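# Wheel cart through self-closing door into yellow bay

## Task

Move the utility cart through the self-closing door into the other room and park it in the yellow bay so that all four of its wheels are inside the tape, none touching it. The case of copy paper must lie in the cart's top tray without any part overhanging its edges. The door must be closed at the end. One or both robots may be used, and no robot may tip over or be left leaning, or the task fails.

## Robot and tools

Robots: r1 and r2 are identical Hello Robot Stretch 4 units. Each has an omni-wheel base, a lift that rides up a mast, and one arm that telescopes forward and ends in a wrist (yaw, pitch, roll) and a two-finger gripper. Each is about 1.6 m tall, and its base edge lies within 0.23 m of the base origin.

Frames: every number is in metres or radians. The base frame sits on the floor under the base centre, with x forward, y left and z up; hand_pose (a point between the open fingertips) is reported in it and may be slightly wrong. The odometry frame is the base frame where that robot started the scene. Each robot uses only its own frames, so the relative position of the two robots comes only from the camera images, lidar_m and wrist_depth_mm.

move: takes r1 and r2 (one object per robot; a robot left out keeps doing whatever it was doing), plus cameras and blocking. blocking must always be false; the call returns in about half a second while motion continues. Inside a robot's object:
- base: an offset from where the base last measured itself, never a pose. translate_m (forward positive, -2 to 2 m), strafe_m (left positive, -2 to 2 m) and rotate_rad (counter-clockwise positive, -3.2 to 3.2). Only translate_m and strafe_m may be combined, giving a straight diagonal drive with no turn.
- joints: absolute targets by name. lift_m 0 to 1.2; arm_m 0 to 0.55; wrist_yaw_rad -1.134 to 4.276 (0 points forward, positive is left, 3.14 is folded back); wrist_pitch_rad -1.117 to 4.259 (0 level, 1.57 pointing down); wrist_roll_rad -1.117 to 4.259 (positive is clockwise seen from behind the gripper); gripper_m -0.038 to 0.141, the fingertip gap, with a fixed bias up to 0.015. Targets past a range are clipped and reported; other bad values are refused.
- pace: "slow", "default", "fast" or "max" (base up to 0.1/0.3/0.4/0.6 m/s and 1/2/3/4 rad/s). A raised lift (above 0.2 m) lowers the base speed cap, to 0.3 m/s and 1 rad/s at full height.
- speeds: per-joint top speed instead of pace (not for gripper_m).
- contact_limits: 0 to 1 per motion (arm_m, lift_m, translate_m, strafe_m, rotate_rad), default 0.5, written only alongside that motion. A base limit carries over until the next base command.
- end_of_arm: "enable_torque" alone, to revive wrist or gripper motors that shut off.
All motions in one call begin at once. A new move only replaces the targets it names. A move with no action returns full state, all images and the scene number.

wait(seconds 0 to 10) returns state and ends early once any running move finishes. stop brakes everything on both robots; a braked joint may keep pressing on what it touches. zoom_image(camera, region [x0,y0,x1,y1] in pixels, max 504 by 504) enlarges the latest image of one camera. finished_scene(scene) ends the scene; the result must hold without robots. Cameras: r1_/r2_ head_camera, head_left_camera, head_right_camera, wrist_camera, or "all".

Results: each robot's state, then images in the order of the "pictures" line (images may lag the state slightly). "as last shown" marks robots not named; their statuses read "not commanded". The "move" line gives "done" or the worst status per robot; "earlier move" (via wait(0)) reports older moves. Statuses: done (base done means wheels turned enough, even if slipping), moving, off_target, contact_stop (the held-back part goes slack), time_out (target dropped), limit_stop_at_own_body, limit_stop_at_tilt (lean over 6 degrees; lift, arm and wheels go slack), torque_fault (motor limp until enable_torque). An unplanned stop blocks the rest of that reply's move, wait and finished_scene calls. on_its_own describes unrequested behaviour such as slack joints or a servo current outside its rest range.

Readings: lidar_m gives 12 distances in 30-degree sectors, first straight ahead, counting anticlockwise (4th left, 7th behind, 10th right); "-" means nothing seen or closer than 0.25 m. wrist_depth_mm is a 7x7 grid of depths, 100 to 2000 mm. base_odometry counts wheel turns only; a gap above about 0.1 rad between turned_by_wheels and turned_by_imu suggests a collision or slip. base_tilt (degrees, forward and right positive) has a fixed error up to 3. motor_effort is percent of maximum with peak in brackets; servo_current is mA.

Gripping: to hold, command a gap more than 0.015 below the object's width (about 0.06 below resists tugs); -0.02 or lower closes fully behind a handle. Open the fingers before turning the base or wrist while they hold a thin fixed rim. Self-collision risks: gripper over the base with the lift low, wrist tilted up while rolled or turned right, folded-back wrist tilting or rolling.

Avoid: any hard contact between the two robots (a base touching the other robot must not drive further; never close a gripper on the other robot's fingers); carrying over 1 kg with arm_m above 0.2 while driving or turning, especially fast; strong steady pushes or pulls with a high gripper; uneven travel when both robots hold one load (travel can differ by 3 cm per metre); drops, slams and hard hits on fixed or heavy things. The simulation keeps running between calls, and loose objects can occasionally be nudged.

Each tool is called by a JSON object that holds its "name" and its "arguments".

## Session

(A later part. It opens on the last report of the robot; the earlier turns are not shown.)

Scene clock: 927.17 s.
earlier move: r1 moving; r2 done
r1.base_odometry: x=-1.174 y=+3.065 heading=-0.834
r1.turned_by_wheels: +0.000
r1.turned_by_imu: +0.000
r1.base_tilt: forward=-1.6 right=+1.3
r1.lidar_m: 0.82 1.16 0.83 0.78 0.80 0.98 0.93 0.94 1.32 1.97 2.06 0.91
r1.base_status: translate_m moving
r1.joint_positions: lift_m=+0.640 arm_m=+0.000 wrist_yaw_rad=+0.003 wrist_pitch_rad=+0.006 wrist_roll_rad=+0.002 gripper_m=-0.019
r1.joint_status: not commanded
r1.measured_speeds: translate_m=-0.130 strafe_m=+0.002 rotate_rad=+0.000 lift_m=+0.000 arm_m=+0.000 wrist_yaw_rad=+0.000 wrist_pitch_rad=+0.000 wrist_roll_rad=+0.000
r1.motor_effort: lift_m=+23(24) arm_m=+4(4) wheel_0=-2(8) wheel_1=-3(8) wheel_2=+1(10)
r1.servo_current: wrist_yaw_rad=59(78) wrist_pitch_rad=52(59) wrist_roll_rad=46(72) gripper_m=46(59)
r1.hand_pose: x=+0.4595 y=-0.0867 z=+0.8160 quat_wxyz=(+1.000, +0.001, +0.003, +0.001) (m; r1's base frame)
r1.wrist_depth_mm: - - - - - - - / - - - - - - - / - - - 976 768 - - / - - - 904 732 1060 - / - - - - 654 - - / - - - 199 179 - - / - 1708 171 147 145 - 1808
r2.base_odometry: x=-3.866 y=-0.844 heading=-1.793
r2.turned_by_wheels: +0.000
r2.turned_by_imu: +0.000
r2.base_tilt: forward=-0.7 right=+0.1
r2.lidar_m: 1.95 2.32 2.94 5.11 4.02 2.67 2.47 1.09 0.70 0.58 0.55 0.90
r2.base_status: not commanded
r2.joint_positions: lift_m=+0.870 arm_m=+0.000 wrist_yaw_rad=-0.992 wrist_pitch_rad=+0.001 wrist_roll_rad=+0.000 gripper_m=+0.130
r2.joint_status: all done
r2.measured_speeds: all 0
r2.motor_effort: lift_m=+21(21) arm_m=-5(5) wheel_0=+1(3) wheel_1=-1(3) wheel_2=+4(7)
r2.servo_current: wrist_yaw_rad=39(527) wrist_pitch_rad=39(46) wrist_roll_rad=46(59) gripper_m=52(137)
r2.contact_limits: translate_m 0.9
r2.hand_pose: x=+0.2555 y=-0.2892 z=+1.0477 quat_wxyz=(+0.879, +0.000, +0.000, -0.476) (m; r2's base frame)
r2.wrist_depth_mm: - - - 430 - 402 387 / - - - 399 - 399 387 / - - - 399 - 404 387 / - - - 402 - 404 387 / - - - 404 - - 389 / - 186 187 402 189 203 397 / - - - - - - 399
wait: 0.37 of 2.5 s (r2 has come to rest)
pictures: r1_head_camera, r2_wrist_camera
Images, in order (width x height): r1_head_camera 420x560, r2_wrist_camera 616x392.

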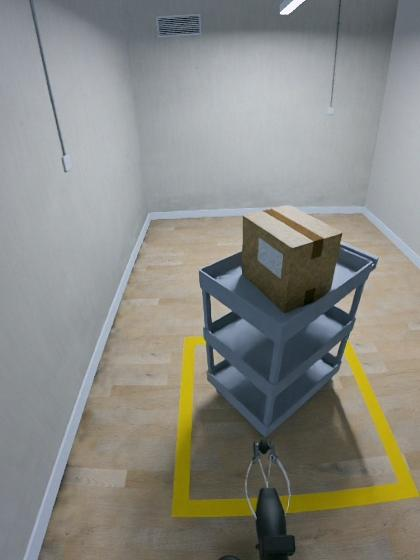

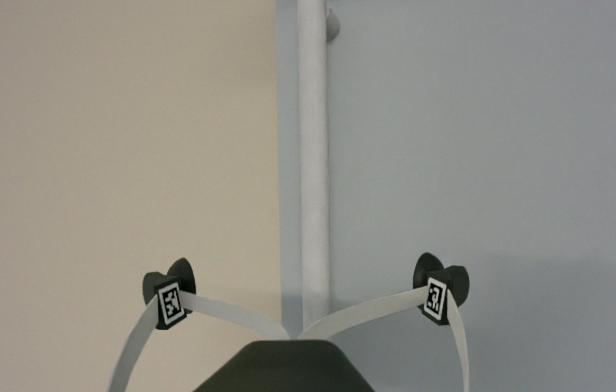

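{"name": "move", "arguments": {"r2": {"base": {"strafe_m": 0.4}, "joints": {"wrist_yaw_rad": 0.0}}, "r1": {"base": {"strafe_m": 0.35}}, "cameras": ["r1_head_camera"], "blocking": false}}

{"name": "wait", "arguments": {"seconds": 1.5, "cameras": ["r1_head_camera", "r1_head_left_camera", "r1_head_right_camera", "r2_head_right_camera"]}}

Scene clock: 940.57 s.
earlier move: r1 done
move: r1 moving; r2 moving
r1.base_odometry: x=-1.167 y=+3.112 heading=-0.834
r1.turned_by_wheels: +0.000
r1.turned_by_imu: +0.000
r1.base_tilt: forward=-1.6 right=+1.3
r1.lidar_m: 0.86 1.12 0.78 0.73 0.78 0.94 0.89 0.89 1.24 2.00 2.08 0.91
r1.base_status: strafe_m moving
r1.joint_positions: lift_m=+0.640 arm_m=+0.000 wrist_yaw_rad=+0.003 wrist_pitch_rad=+0.006 wrist_roll_rad=+0.002 gripper_m=-0.019
r1.joint_status: not commanded
r1.measured_speeds: translate_m=+0.001 strafe_m=+0.141 rotate_rad=-0.003 lift_m=+0.000 arm_m=+0.000 wrist_yaw_rad=+0.000 wrist_pitch_rad=+0.000 wrist_roll_rad=+0.000
r1.motor_effort: lift_m=+23(23) arm_m=+4(4) wheel_0=-11(11) wheel_1=+9(9) wheel_2=+0(1)
r1.servo_current: wrist_yaw_rad=52(65) wrist_pitch_rad=52(52) wrist_roll_rad=52(59) gripper_m=46(52)
r1.hand_pose: x=+0.4595 y=-0.0867 z=+0.8160 quat_wxyz=(+1.000, +0.001, +0.003, +0.001) (m; r1's base frame)
r1.wrist_depth_mm: - - - - - - - / - - - - - - - / - - - 1008 798 - - / - - - 1042 788 1008 - / - - - - - - - / - - - 198 179 1205 - / - 1708 179 147 144 - 1808
r2.base_odometry: x=-3.831 y=-0.852 heading=-1.793
r2.turned_by_wheels: +0.000
r2.turned_by_imu: +0.001
r2.base_tilt: forward=-0.7 right=+0.1
r2.lidar_m: 2.03 2.30 2.95 5.09 3.97 2.68 2.46 1.14 0.77 0.70 0.72 0.94
r2.base_status: strafe_m moving
r2.joint_positions: lift_m=+0.870 arm_m=+0.000 wrist_yaw_rad=-0.433 wrist_pitch_rad=+0.001 wrist_roll_rad=+0.000 gripper_m=+0.130
r2.joint_status: wrist_yaw_rad moving
r2.measured_speeds: translate_m=-0.001 strafe_m=+0.139 rotate_rad=+0.007 lift_m=+0.000 arm_m=+0.000 wrist_yaw_rad=+1.730 wrist_pitch_rad=+0.000 wrist_roll_rad=+0.000
r2.motor_effort: lift_m=+20(21) arm_m=-5(5) wheel_0=-10(11) wheel_1=+11(12) wheel_2=-1(4)
r2.servo_current: wrist_yaw_rad=104(117) wrist_pitch_rad=39(39) wrist_roll_rad=33(52) gripper_m=59(59)
r2.hand_pose: x=+0.3960 y=-0.2004 z=+1.0477 quat_wxyz=(+0.977, +0.000, +0.001, -0.215) (m; r2's base frame)
r2.wrist_depth_mm: - - - - - - - / - - - - - - 530 / - - - - - - 521 / - - - - - - 544 / - - - - - - 525 / - 189 187 - 190 559 535 / - - 1983 - - - -
pictures: r1_head_camera
Images, in order (width x height): r1_head_camera 420x560.

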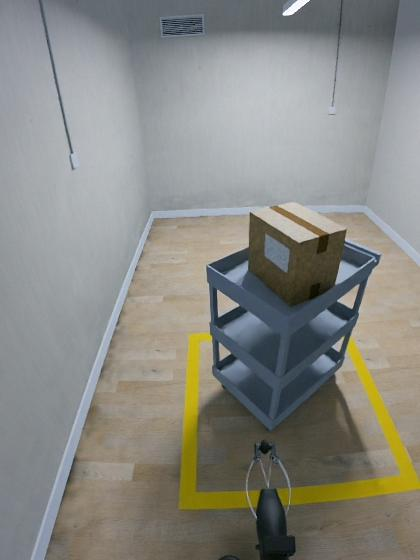

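Scene clock: 942.07 s.
earlier move: r1 moving; r2 moving
r1.base_odometry: x=-0.939 y=+3.319 heading=-0.834
r1.turned_by_wheels: +0.000
r1.turned_by_imu: +0.002
r1.base_tilt: forward=-1.6 right=+1.3
r1.lidar_m: 1.15 0.71 0.45 0.44 0.48 0.63 0.90 0.94 1.26 2.32 2.42 0.99
r1.base_status: strafe_m moving
r1.joint_positions: lift_m=+0.640 arm_m=+0.000 wrist_yaw_rad=+0.003 wrist_pitch_rad=+0.006 wrist_roll_rad=+0.002 gripper_m=-0.019
r1.joint_status: not commanded
r1.measured_speeds: translate_m=-0.001 strafe_m=+0.063 rotate_rad=+0.004 lift_m=+0.000 arm_m=+0.000 wrist_yaw_rad=+0.000 wrist_pitch_rad=+0.000 wrist_roll_rad=+0.000
r1.motor_effort: lift_m=+23(23) arm_m=+3(4) wheel_0=-3(12) wheel_1=+2(11) wheel_2=+0(2)
r1.servo_current: wrist_yaw_rad=52(65) wrist_pitch_rad=46(59) wrist_roll_rad=39(65) gripper_m=52(59)
r1.hand_pose: x=+0.4595 y=-0.0867 z=+0.8160 quat_wxyz=(+1.000, +0.001, +0.003, +0.001) (m; r1's base frame)
r1.wrist_depth_mm: - - - - - - - / - - - - - - - / - - - - - 878 831 / - - - - - 891 654 / - - - - - - - / - - - 198 180 - - / - 139 180 184 144 - -
r2.base_odometry: x=-3.495 y=-0.928 heading=-1.793
r2.turned_by_wheels: +0.000
r2.turned_by_imu: +0.000
r2.base_tilt: forward=-0.7 right=+0.1
r2.lidar_m: 2.22 2.27 2.89 4.75 4.07 2.73 2.52 1.69 1.15 1.06 1.03 1.36
r2.base_status: strafe_m moving
r2.joint_positions: lift_m=+0.870 arm_m=+0.000 wrist_yaw_rad=-0.003 wrist_pitch_rad=+0.001 wrist_roll_rad=+0.000 gripper_m=+0.130
r2.joint_status: all done
r2.measured_speeds: translate_m=+0.001 strafe_m=+0.112 rotate_rad=-0.003 lift_m=+0.000 arm_m=+0.000 wrist_yaw_rad=+0.000 wrist_pitch_rad=+0.000 wrist_roll_rad=+0.000
r2.motor_effort: lift_m=+21(21) arm_m=-5(5) wheel_0=-6(14) wheel_1=+2(12) wheel_2=+0(4)
r2.servo_current: wrist_yaw_rad=46(117) wrist_pitch_rad=39(46) wrist_roll_rad=33(59) gripper_m=46(59)
r2.hand_pose: x=+0.4591 y=-0.0882 z=+1.0477 quat_wxyz=(+1.000, +0.000, +0.001, -0.001) (m; r2's base frame)
r2.wrist_depth_mm: - - - - - - - / - - - - - - - / - - - - - - - / - - - - - - - / - - - - - - - / - 190 217 - 220 - - / - - - - - - -
wait: 1.50 s; no rest
pictures: r1_head_camera, r1_head_left_camera, r1_head_right_camera, r2_head_right_camera
Images, in order (width x height): r1_head_camera 420x560, r1_head_left_camera 420x672, r1_head_right_camera 420x672, r2_head_right_camera 420x672.

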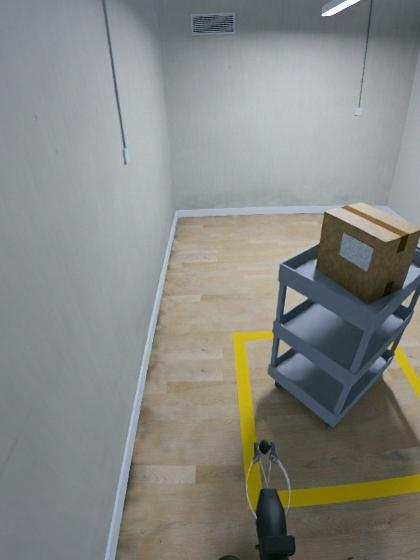

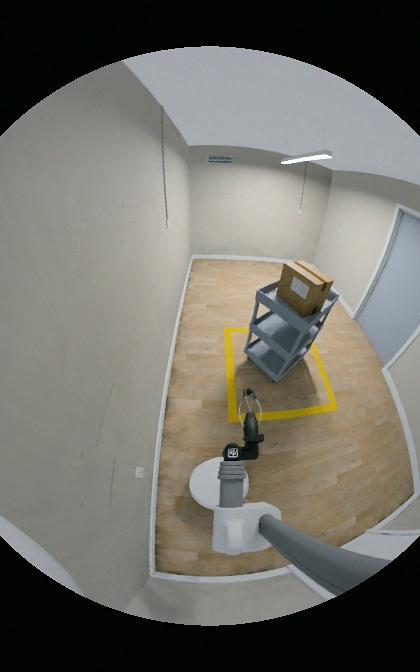

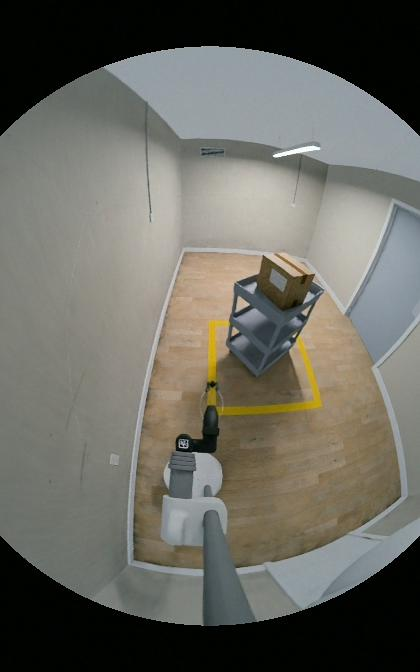

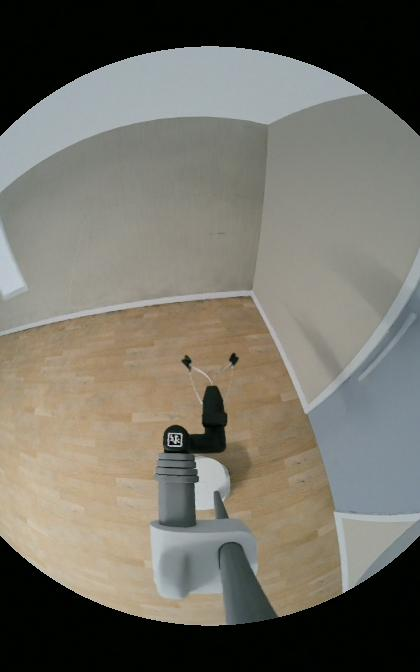

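{"name": "zoom_image", "arguments": {"camera": "r1_head_camera", "region": [220, 300, 420, 520]}}

{"name": "zoom_image", "arguments": {"camera": "r1_head_left_camera", "region": [200, 240, 360, 440]}}

{"name": "move", "arguments": {"r2": {"base": {"rotate_rad": -1.3}}, "cameras": [], "blocking": false}}

{"name": "wait", "arguments": {"seconds": 2.0, "cameras": ["r1_head_camera", "r2_head_right_camera", "r2_head_camera"]}}

Scaled by 2.291 from the camera's 420x560 image, which has a finer 600x800 frame.

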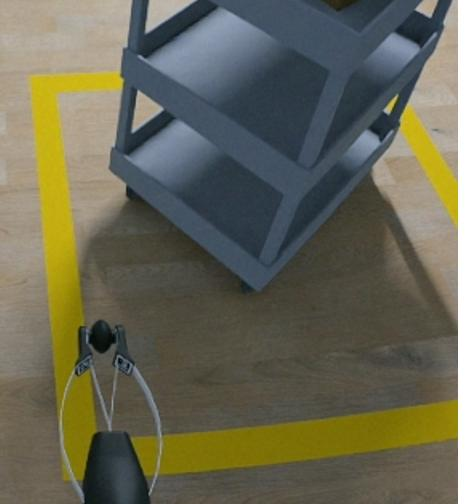

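Scaled by 2.520 from the camera's 420x672 image, which has a finer 600x960 frame.

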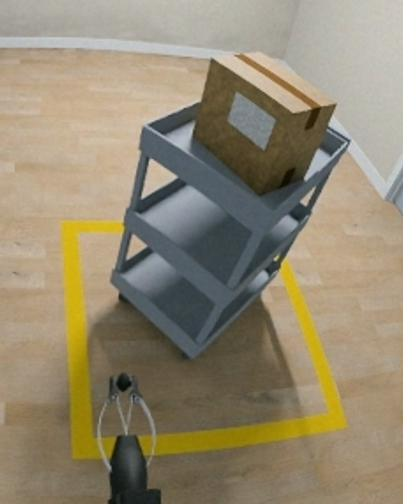

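Scene clock: 958.00 s.
earlier move: r1 done; r2 done
move: r2 moving
r1.base_odometry: x=-0.935 y=+3.322 heading=-0.834
r1.turned_by_wheels: +0.000
r1.turned_by_imu: +0.000
r1.base_tilt: forward=-1.6 right=+1.3
r1.lidar_m: 1.16 0.67 0.47 0.43 0.43 0.63 0.90 0.95 1.26 2.36 2.42 0.97
r1.base_status: done
r1.joint_positions: lift_m=+0.640 arm_m=+0.000 wrist_yaw_rad=+0.003 wrist_pitch_rad=+0.006 wrist_roll_rad=+0.002 gripper_m=-0.019
r1.joint_status: not commanded
r1.measured_speeds: all 0
r1.motor_effort: lift_m=+23(23) arm_m=+4(4) wheel_0=-1(1) wheel_1=+0(1) wheel_2=+1(1)
r1.servo_current: wrist_yaw_rad=59(59) wrist_pitch_rad=46(52) wrist_roll_rad=52(65) gripper_m=52(59)
r1.hand_pose: x=+0.4595 y=-0.0867 z=+0.8160 quat_wxyz=(+1.000, +0.001, +0.003, +0.001) (m; r1's base frame)
r1.wrist_depth_mm: - - - - - - - / - - - - - - - / - - - - - 878 809 / - - - - - 891 654 / - - - - - - - / - - - 199 181 - - / - 139 179 184 144 - -
r2.base_odometry: x=-3.476 y=-0.932 heading=-2.044
r2.turned_by_wheels: -0.251
r2.turned_by_imu: -0.243
r2.base_tilt: forward=-0.6 right=+0.1
r2.lidar_m: 1.88 2.23 2.49 3.87 4.72 3.12 2.55 2.50 1.35 1.09 1.04 1.22
r2.base_status: rotate_rad moving
r2.joint_positions: lift_m=+0.870 arm_m=+0.000 wrist_yaw_rad=-0.003 wrist_pitch_rad=+0.001 wrist_roll_rad=+0.000 gripper_m=+0.130
r2.joint_status: not commanded
r2.measured_speeds: translate_m=+0.000 strafe_m=-0.001 rotate_rad=-0.965 lift_m=+0.000 arm_m=+0.000 wrist_yaw_rad=+0.000 wrist_pitch_rad=+0.000 wrist_roll_rad=+0.000
r2.motor_effort: lift_m=+21(21) arm_m=-5(5) wheel_0=+8(10) wheel_1=+9(9) wheel_2=+9(11)
r2.servo_current: wrist_yaw_rad=46(52) wrist_pitch_rad=33(46) wrist_roll_rad=52(52) gripper_m=52(59)
r2.hand_pose: x=+0.4591 y=-0.0882 z=+1.0477 quat_wxyz=(+1.000, +0.000, +0.001, -0.001) (m; r2's base frame)
r2.wrist_depth_mm: - - - - - - - / - - - - - - - / - - - - - - - / - - - - - - - / - - - - - - - / - 186 217 - 189 - - / - - - - - - -
pictures: none
No camera images: "cameras" was empty.

Scene clock: 959.40 s.
earlier move: r2 done
r1.base_odometry: x=-0.935 y=+3.322 heading=-0.834
r1.turned_by_wheels: +0.000
r1.turned_by_imu: +0.000
r1.base_tilt: forward=-1.6 right=+1.3
r1.lidar_m: 1.12 0.69 0.47 0.43 0.46 0.63 0.90 0.94 1.25 2.33 2.43 0.99
r1.base_status: done
r1.joint_positions: lift_m=+0.640 arm_m=+0.000 wrist_yaw_rad=+0.003 wrist_pitch_rad=+0.006 wrist_roll_rad=+0.002 gripper_m=-0.019
r1.joint_status: not commanded
r1.measured_speeds: all 0
r1.motor_effort: lift_m=+23(23) arm_m=+4(4) wheel_0=-1(2) wheel_1=+0(1) wheel_2=+1(1)
r1.servo_current: wrist_yaw_rad=39(65) wrist_pitch_rad=52(59) wrist_roll_rad=52(65) gripper_m=46(59)
r1.hand_pose: x=+0.4595 y=-0.0867 z=+0.8160 quat_wxyz=(+1.000, +0.001, +0.003, +0.001) (m; r1's base frame)
r1.wrist_depth_mm: - - - - - - - / - - - - - - - / - - - - - 878 809 / - - - - - 891 654 / - - - - - - - / - - - 199 181 - - / - 139 180 183 144 - -
r2.base_odometry: x=-3.476 y=-0.932 heading=-3.092
r2.turned_by_wheels: -1.048
r2.turned_by_imu: -1.020
r2.base_tilt: forward=-0.6 right=+0.0
r2.lidar_m: 1.06 1.21 1.90 2.21 2.48 3.86 - 3.08 2.52 2.51 1.33 1.07
r2.base_status: done
r2.joint_positions: lift_m=+0.870 arm_m=+0.000 wrist_yaw_rad=-0.002 wrist_pitch_rad=+0.001 wrist_roll_rad=+0.000 gripper_m=+0.130
r2.joint_status: not commanded
r2.measured_speeds: all 0
r2.motor_effort: lift_m=+21(21) arm_m=-5(5) wheel_0=+4(10) wheel_1=+4(11) wheel_2=+6(12)
r2.servo_current: wrist_yaw_rad=46(65) wrist_pitch_rad=39(46) wrist_roll_rad=52(59) gripper_m=46(59)
r2.hand_pose: x=+0.4592 y=-0.0881 z=+1.0477 quat_wxyz=(+1.000, +0.000, +0.001, -0.001) (m; r2's base frame)
r2.wrist_depth_mm: - - 891 - - - - / - - 891 - - - - / - - 891 - - - - / - - - - - - - / - - - - - - - / - 186 193 - 190 - - / - - - - - - -
wait: 1.40 of 2 s (r2 has come to rest)
pictures: r1_head_camera, r2_head_camera, r2_head_right_camera
Images, in order (width x height): r1_head_camera 420x560, r2_head_camera 420x560, r2_head_right_camera 420x672.

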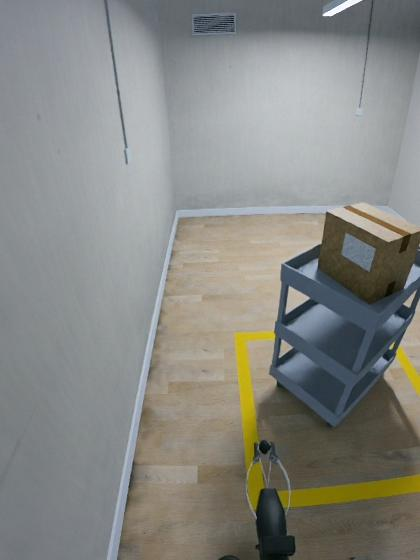

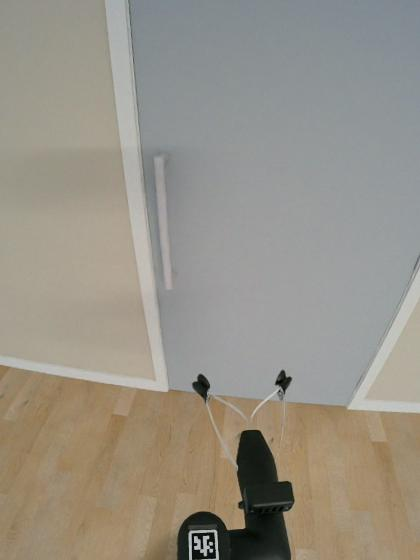

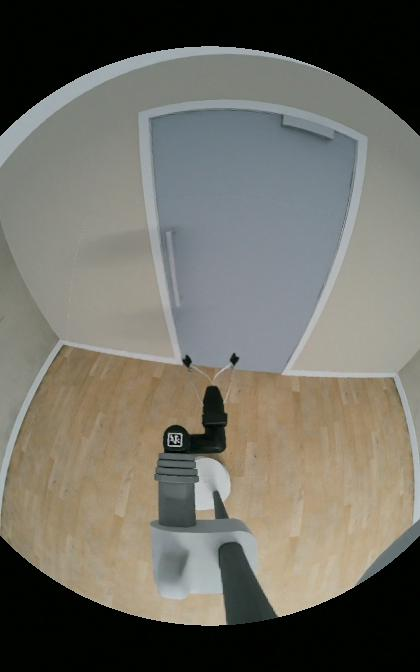

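{"name": "move", "arguments": {"r1": {"base": {"translate_m": 1.2, "strafe_m": 0.1}, "pace": "fast"}, "cameras": [], "blocking": false}}

{"name": "zoom_image", "arguments": {"camera": "r2_head_camera", "region": [80, 100, 420, 440]}}

{"name": "wait", "arguments": {"seconds": 4.5, "cameras": ["r1_head_right_camera", "r1_head_camera"]}}

{"name": "zoom_image", "arguments": {"camera": "r1_head_right_camera", "region": [210, 240, 420, 480]}}

Scene clock: 1003.03 s.
move: r1 moving
r1.base_odometry: x=-0.899 y=+3.289 heading=-0.834
r1.turned_by_wheels: +0.000
r1.turned_by_imu: +0.000
r1.base_tilt: forward=-1.6 right=+1.3
r1.lidar_m: 1.16 0.67 0.46 0.40 0.46 0.62 0.96 1.00 1.33 2.34 2.42 0.96
r1.base_status: translate_m moving; strafe_m moving
r1.joint_positions: lift_m=+0.640 arm_m=+0.000 wrist_yaw_rad=+0.002 wrist_pitch_rad=+0.006 wrist_roll_rad=+0.002 gripper_m=-0.019
r1.joint_status: not commanded
r1.measured_speeds: translate_m=+0.188 strafe_m=+0.016 rotate_rad=-0.002 lift_m=+0.000 arm_m=+0.000 wrist_yaw_rad=+0.000 wrist_pitch_rad=+0.000 wrist_roll_rad=+0.000
r1.motor_effort: lift_m=+23(23) arm_m=+4(4) wheel_0=+8(9) wheel_1=+8(9) wheel_2=-10(11)
r1.servo_current: wrist_yaw_rad=52(59) wrist_pitch_rad=52(52) wrist_roll_rad=52(65) gripper_m=46(52)
r1.hand_pose: x=+0.4595 y=-0.0867 z=+0.8160 quat_wxyz=(+1.000, +0.001, +0.003, +0.001) (m; r1's base frame)
r1.wrist_depth_mm: - - - - - - - / - - - - - - - / - - - - - 831 768 / - - - - - 842 627 / - - - - - - - / - - - 198 180 - - / - 139 180 184 144 - 621
r2: as last shown
r2.turned_by_wheels: +0.000
r2.turned_by_imu: +0.000
r2.base_tilt: forward=-0.6 right=+0.1
r2.lidar_m: 1.03 1.19 1.92 2.23 2.50 3.89 - 3.10 2.55 2.53 1.30 1.07
r2.motor_effort: lift_m=+21(21) arm_m=-5(5) wheel_0=+4(4) wheel_1=+3(4) wheel_2=+6(6)
r2.servo_current: wrist_yaw_rad=59(59) wrist_pitch_rad=39(46) wrist_roll_rad=46(59) gripper_m=59(59)
pictures: none
No camera images: "cameras" was empty.

Scaled by 1.482 from the camera's 420x560 image, which has a finer 1200x1600 frame.
This view is cut from an older image: the scene may have changed since it was taken.

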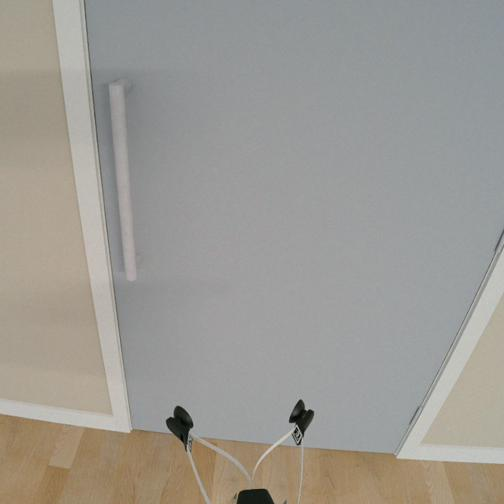

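Scene clock: 1006.93 s.
earlier move: r1 done
r1.base_odometry: x=-0.055 y=+2.501 heading=-0.834
r1.turned_by_wheels: +0.000
r1.turned_by_imu: +0.001
r1.base_tilt: forward=-1.6 right=+1.3
r1.lidar_m: 1.77 0.58 0.39 0.36 0.39 0.54 1.36 2.21 0.46 0.34 0.48 2.71
r1.base_status: done
r1.joint_positions: lift_m=+0.640 arm_m=+0.000 wrist_yaw_rad=+0.002 wrist_pitch_rad=+0.006 wrist_roll_rad=+0.002 gripper_m=-0.019
r1.joint_status: not commanded
r1.measured_speeds: all 0
r1.motor_effort: lift_m=+23(23) arm_m=+4(4) wheel_0=+2(9) wheel_1=+0(10) wheel_2=+2(13)
r1.servo_current: wrist_yaw_rad=52(72) wrist_pitch_rad=46(52) wrist_roll_rad=46(65) gripper_m=46(65)
r1.hand_pose: x=+0.4595 y=-0.0867 z=+0.8160 quat_wxyz=(+1.000, +0.001, +0.003, +0.001) (m; r1's base frame)
r1.wrist_depth_mm: - - - - - - - / - - - - - - - / - - - - - - - / - - - - - - - / - - - - - - - / - - 189 198 - - - / - 132 171 184 154 1808 1808
r2.base_odometry: x=-3.476 y=-0.932 heading=-3.092
r2.turned_by_wheels: +0.000
r2.turned_by_imu: +0.001
r2.base_tilt: forward=-0.7 right=+0.1
r2.lidar_m: 1.02 1.21 1.92 2.20 2.49 3.88 - 3.07 2.54 2.51 1.34 1.09
r2.base_status: not commanded
r2.joint_positions: lift_m=+0.870 arm_m=+0.000 wrist_yaw_rad=-0.002 wrist_pitch_rad=+0.001 wrist_roll_rad=+0.000 gripper_m=+0.130
r2.joint_status: not commanded
r2.measured_speeds: all 0
r2.motor_effort: lift_m=+21(21) arm_m=-5(5) wheel_0=+4(5) wheel_1=+3(4) wheel_2=+5(6)
r2.servo_current: wrist_yaw_rad=33(59) wrist_pitch_rad=46(46) wrist_roll_rad=52(65) gripper_m=52(59)
r2.hand_pose: x=+0.4592 y=-0.0881 z=+1.0477 quat_wxyz=(+1.000, +0.000, +0.001, -0.001) (m; r2's base frame)
r2.wrist_depth_mm: - - 878 - - - - / - - 891 - - - - / - - 878 - - - - / - - - - - - - / - - - - - - - / - 186 193 - 190 - - / - - - - - - -
wait: 3.90 of 4.5 s (r1 has come to rest)
pictures: r1_head_camera, r1_head_right_camera
Images, in order (width x height): r1_head_camera 420x560, r1_head_right_camera 420x672.

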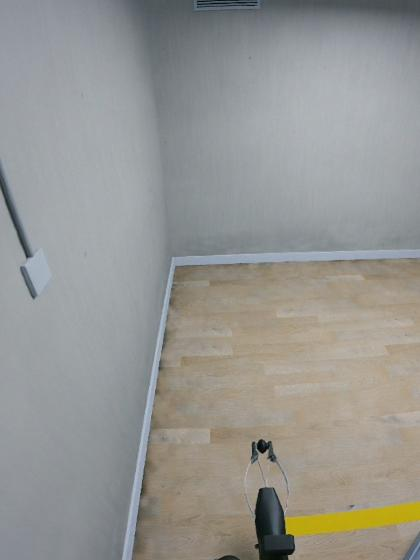

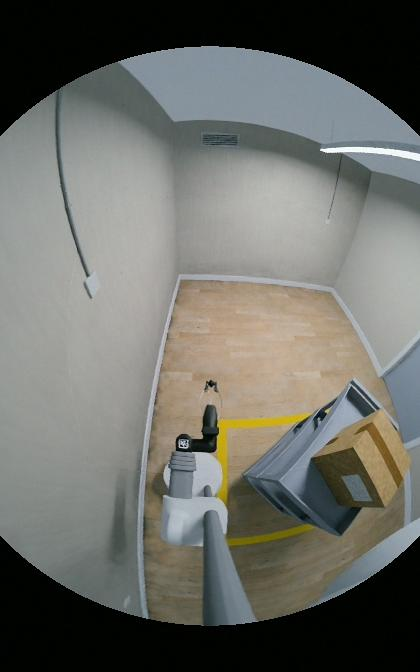

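Scaled by 2.100 from the camera's 420x672 image, which has a finer 600x960 frame.

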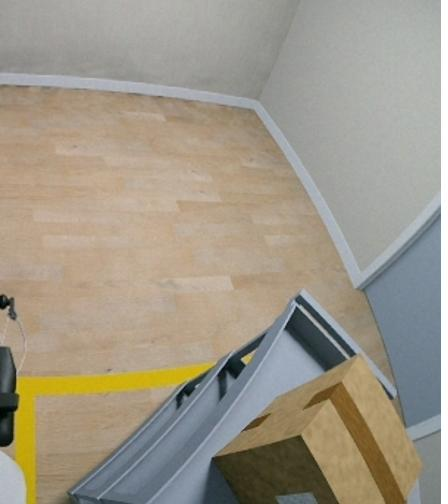

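{"name": "move", "arguments": {"r1": {"base": {"translate_m": 0.65}, "pace": "fast"}, "cameras": [], "blocking": false}}

{"name": "wait", "arguments": {"seconds": 3.5, "cameras": []}}

{"name": "move", "arguments": {"r1": {"base": {"rotate_rad": -1.7}}, "cameras": [], "blocking": false}}

{"name": "wait", "arguments": {"seconds": 3, "cameras": ["r1_head_camera", "r1_head_right_camera"]}}

Scene clock: 1016.20 s.
move: r1 moving
r1.base_odometry: x=-0.022 y=+2.465 heading=-0.834
r1.turned_by_wheels: +0.000
r1.turned_by_imu: +0.000
r1.base_tilt: forward=-1.5 right=+1.3
r1.lidar_m: 1.74 0.58 0.39 0.35 0.40 0.56 1.41 2.25 0.42 0.33 0.58 2.67
r1.base_status: translate_m moving
r1.joint_positions: lift_m=+0.640 arm_m=+0.000 wrist_yaw_rad=+0.002 wrist_pitch_rad=+0.006 wrist_roll_rad=+0.002 gripper_m=-0.019
r1.joint_status: not commanded
r1.measured_speeds: translate_m=+0.190 strafe_m=+0.000 rotate_rad=-0.003 lift_m=+0.000 arm_m=+0.000 wrist_yaw_rad=+0.000 wrist_pitch_rad=+0.000 wrist_roll_rad=+0.000
r1.motor_effort: lift_m=+23(23) arm_m=+4(4) wheel_0=+7(10) wheel_1=+7(8) wheel_2=-13(13)
r1.servo_current: wrist_yaw_rad=46(65) wrist_pitch_rad=46(52) wrist_roll_rad=52(78) gripper_m=46(52)
r1.hand_pose: x=+0.4595 y=-0.0867 z=+0.8160 quat_wxyz=(+1.000, +0.001, +0.003, +0.001) (m; r1's base frame)
r1.wrist_depth_mm: - - - - - - - / - - - - - - - / - - - - - - - / - - - - - - - / - - - - - - - / - - 189 198 - - - / - 133 180 184 154 1808 1808
r2: as last shown
r2.turned_by_imu: +0.000
r2.base_tilt: forward=-0.7 right=+0.0
r2.lidar_m: 1.04 1.19 1.90 2.22 2.49 3.88 - 3.07 2.54 2.51 1.34 1.08
r2.motor_effort: lift_m=+20(21) arm_m=-5(5) wheel_0=+4(5) wheel_1=+4(4) wheel_2=+5(6)
r2.servo_current: wrist_yaw_rad=46(59) wrist_pitch_rad=39(46) wrist_roll_rad=39(65) gripper_m=52(52)
r2.wrist_depth_mm: - - 866 - - - - / - - 891 - - - - / - - 891 - - - - / - - - - - - - / - - - - - - - / - 186 194 - 190 - - / - - - - - - -
pictures: none
No camera images: "cameras" was empty.

Scene clock: 1018.63 s.
earlier move: r1 done
r1.base_odometry: x=+0.382 y=+2.020 heading=-0.834
r1.turned_by_wheels: +0.000
r1.turned_by_imu: +0.000
r1.base_tilt: forward=-1.5 right=+1.2
r1.lidar_m: 1.86 0.59 0.43 0.39 0.42 0.57 1.48 0.66 0.68 0.86 2.47 2.05
r1.base_status: done
r1.joint_positions: lift_m=+0.640 arm_m=+0.000 wrist_yaw_rad=+0.002 wrist_pitch_rad=+0.006 wrist_roll_rad=+0.002 gripper_m=-0.019
r1.joint_status: not commanded
r1.measured_speeds: all 0
r1.motor_effort: lift_m=+23(23) arm_m=+4(4) wheel_0=+1(10) wheel_1=+0(9) wheel_2=+0(13)
r1.servo_current: wrist_yaw_rad=52(72) wrist_pitch_rad=46(59) wrist_roll_rad=46(78) gripper_m=52(59)
r1.hand_pose: x=+0.4595 y=-0.0867 z=+0.8160 quat_wxyz=(+1.000, +0.001, +0.003, +0.001) (m; r1's base frame)
r1.wrist_depth_mm: - - - - - - - / - - - - - - - / - - - - - - - / - - - - - - - / - - - - - - - / - - 183 199 170 - - / - 133 163 146 144 - 1708
r2.base_odometry: x=-3.476 y=-0.932 heading=-3.092
r2.turned_by_wheels: +0.000
r2.turned_by_imu: +0.000
r2.base_tilt: forward=-0.7 right=+0.1
r2.lidar_m: 1.06 1.19 1.93 2.20 2.47 3.90 - 3.09 2.53 2.51 1.32 1.08
r2.base_status: not commanded
r2.joint_positions: lift_m=+0.870 arm_m=+0.000 wrist_yaw_rad=-0.002 wrist_pitch_rad=+0.001 wrist_roll_rad=+0.000 gripper_m=+0.130
r2.joint_status: not commanded
r2.measured_speeds: all 0
r2.motor_effort: lift_m=+21(21) arm_m=-5(5) wheel_0=+4(5) wheel_1=+4(4) wheel_2=+5(6)
r2.servo_current: wrist_yaw_rad=46(59) wrist_pitch_rad=46(46) wrist_roll_rad=52(65) gripper_m=52(59)
r2.hand_pose: x=+0.4592 y=-0.0881 z=+1.0477 quat_wxyz=(+1.000, +0.000, +0.001, -0.001) (m; r2's base frame)
r2.wrist_depth_mm: - - 891 - - - - / - - 891 - - - - / - - 904 - - - - / - - - - - - - / - - - - - - - / - 186 194 - 189 - - / - - - - - - -
wait: 2.43 of 3.5 s (r1 has come to rest)
pictures: none
No camera images: "cameras" was empty.

Scene clock: 1019.13 s.
move: r1 moving
r1.base_odometry: x=+0.382 y=+2.020 heading=-1.087
r1.turned_by_wheels: -0.253
r1.turned_by_imu: -0.254
r1.base_tilt: forward=-1.6 right=+1.2
r1.lidar_m: 1.97 0.85 0.48 0.39 0.40 0.46 0.79 0.69 0.67 0.72 2.36 2.33
r1.base_status: rotate_rad moving
r1.joint_positions: lift_m=+0.640 arm_m=+0.000 wrist_yaw_rad=+0.002 wrist_pitch_rad=+0.006 wrist_roll_rad=+0.002 gripper_m=-0.019
r1.joint_status: not commanded
r1.measured_speeds: translate_m=-0.001 strafe_m=+0.000 rotate_rad=-0.979 lift_m=+0.000 arm_m=+0.000 wrist_yaw_rad=+0.000 wrist_pitch_rad=+0.000 wrist_roll_rad=+0.000
r1.motor_effort: lift_m=+23(23) arm_m=+4(4) wheel_0=+7(8) wheel_1=+7(8) wheel_2=+6(7)
r1.servo_current: wrist_yaw_rad=46(65) wrist_pitch_rad=46(52) wrist_roll_rad=52(59) gripper_m=46(59)
r1.hand_pose: x=+0.4595 y=-0.0867 z=+0.8160 quat_wxyz=(+1.000, +0.001, +0.003, +0.001) (m; r1's base frame)
r1.wrist_depth_mm: - - - - - - - / - - - - - - - / - - - - - - - / - - - - - - - / - - - - - - - / - - 183 198 179 - - / - 132 163 147 144 1756 1921
r2: as last shown
r2.lidar_m: 1.06 1.23 1.92 2.23 2.53 3.91 - 3.08 2.54 2.52 1.33 1.08
r2.motor_effort: lift_m=+21(21) arm_m=-5(5) wheel_0=+4(4) wheel_1=+3(4) wheel_2=+6(6)
r2.servo_current: wrist_yaw_rad=33(52) wrist_pitch_rad=46(46) wrist_roll_rad=46(59) gripper_m=46(59)
r2.wrist_depth_mm: - - 891 - - - - / - - 891 - - - - / - - 891 - - - - / - - - - - - - / - - - - - - - / - 185 193 - 190 - - / - - - - - - -
pictures: none
No camera images: "cameras" was empty.

Scene clock: 1020.77 s.
earlier move: r1 done
r1.base_odometry: x=+0.382 y=+2.020 heading=-2.533
r1.turned_by_wheels: -1.447
r1.turned_by_imu: -1.455
r1.base_tilt: forward=-1.6 right=+1.3
r1.lidar_m: 0.77 2.39 2.16 1.94 0.69 0.44 0.38 0.40 0.54 1.05 0.66 0.67
r1.base_status: done
r1.joint_positions: lift_m=+0.640 arm_m=+0.000 wrist_yaw_rad=+0.002 wrist_pitch_rad=+0.006 wrist_roll_rad=+0.002 gripper_m=-0.019
r1.joint_status: not commanded
r1.measured_speeds: all 0
r1.motor_effort: lift_m=+23(23) arm_m=+3(4) wheel_0=+3(10) wheel_1=+2(9) wheel_2=+1(8)
r1.servo_current: wrist_yaw_rad=52(72) wrist_pitch_rad=39(52) wrist_roll_rad=39(65) gripper_m=52(59)
r1.hand_pose: x=+0.4595 y=-0.0868 z=+0.8160 quat_wxyz=(+1.000, +0.001, +0.003, +0.001) (m; r1's base frame)
r1.wrist_depth_mm: - - - - - - 459 / - - - - - 544 459 / - - - - - 549 462 / - - - - - 544 469 / - - - - - 466 399 / - - - 200 - - - / 1983 1983 179 180 144 - -
r2.base_odometry: x=-3.476 y=-0.932 heading=-3.092
r2.turned_by_wheels: +0.000
r2.turned_by_imu: +0.000
r2.base_tilt: forward=-0.7 right=+0.1
r2.lidar_m: 1.04 1.21 1.90 2.22 2.50 3.88 - 3.13 2.54 2.50 1.34 1.09
r2.base_status: not commanded
r2.joint_positions: lift_m=+0.870 arm_m=+0.000 wrist_yaw_rad=-0.002 wrist_pitch_rad=+0.001 wrist_roll_rad=+0.000 gripper_m=+0.130
r2.joint_status: not commanded
r2.measured_speeds: all 0
r2.motor_effort: lift_m=+20(21) arm_m=-5(5) wheel_0=+4(5) wheel_1=+4(4) wheel_2=+5(6)
r2.servo_current: wrist_yaw_rad=46(59) wrist_pitch_rad=39(46) wrist_roll_rad=39(59) gripper_m=52(59)
r2.hand_pose: x=+0.4592 y=-0.0881 z=+1.0477 quat_wxyz=(+1.000, +0.000, +0.001, -0.001) (m; r2's base frame)
r2.wrist_depth_mm: - - 891 - - - - / - - 891 - - - - / - - 904 - - - - / - - - - - - - / - - - - - - - / - 186 193 - 189 - - / - - - - - - -
wait: 1.63 of 3 s (r1 has come to rest)
pictures: r1_head_camera, r1_head_right_camera
Images, in order (width x height): r1_head_camera 420x560, r1_head_right_camera 420x672.

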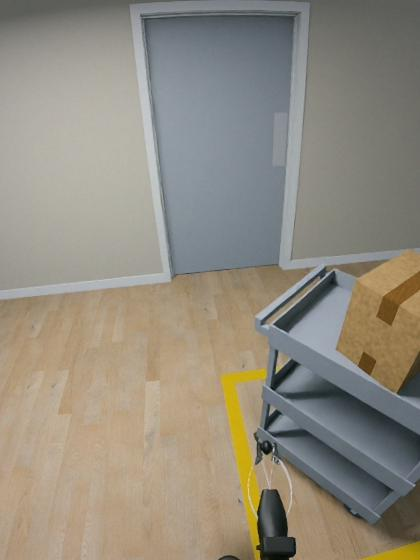

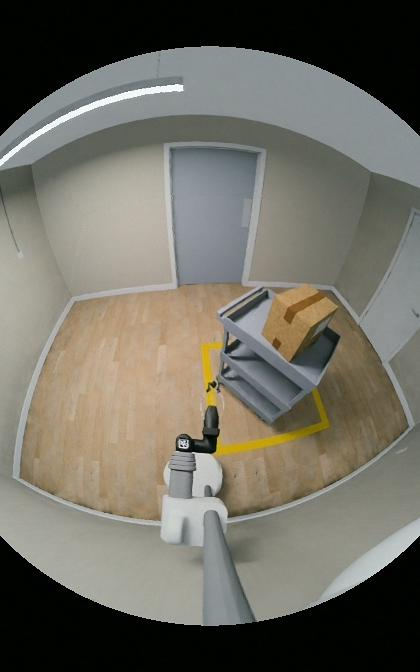

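{"name": "zoom_image", "arguments": {"camera": "r1_head_camera", "region": [200, 360, 420, 560]}}

{"name": "zoom_image", "arguments": {"camera": "r1_head_right_camera", "region": [180, 320, 340, 470]}}

Scaled by 2.291 from the camera's 420x560 image, which has a finer 600x800 frame.

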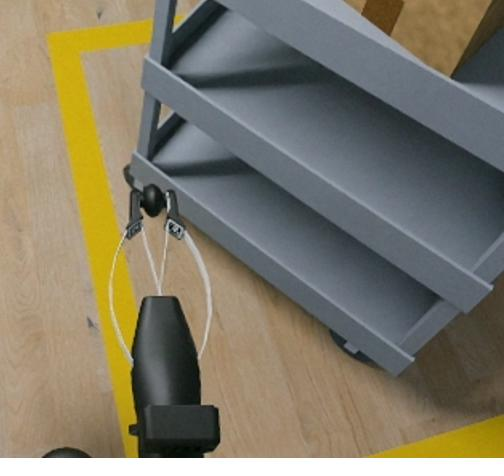

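Scaled by 3.150 from the camera's 420x672 image, which has a finer 600x960 frame.

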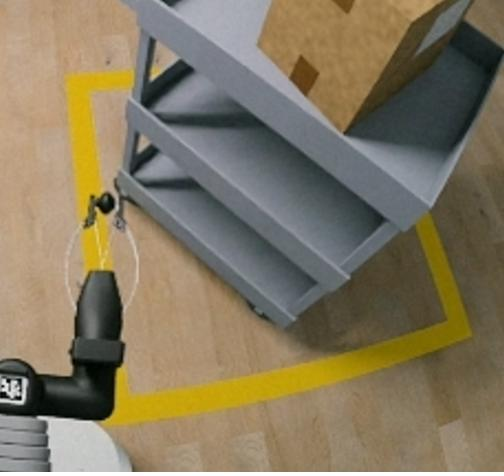

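{"name": "finished_scene", "arguments": {"scene": 2}}

The scene is finished: the task was done.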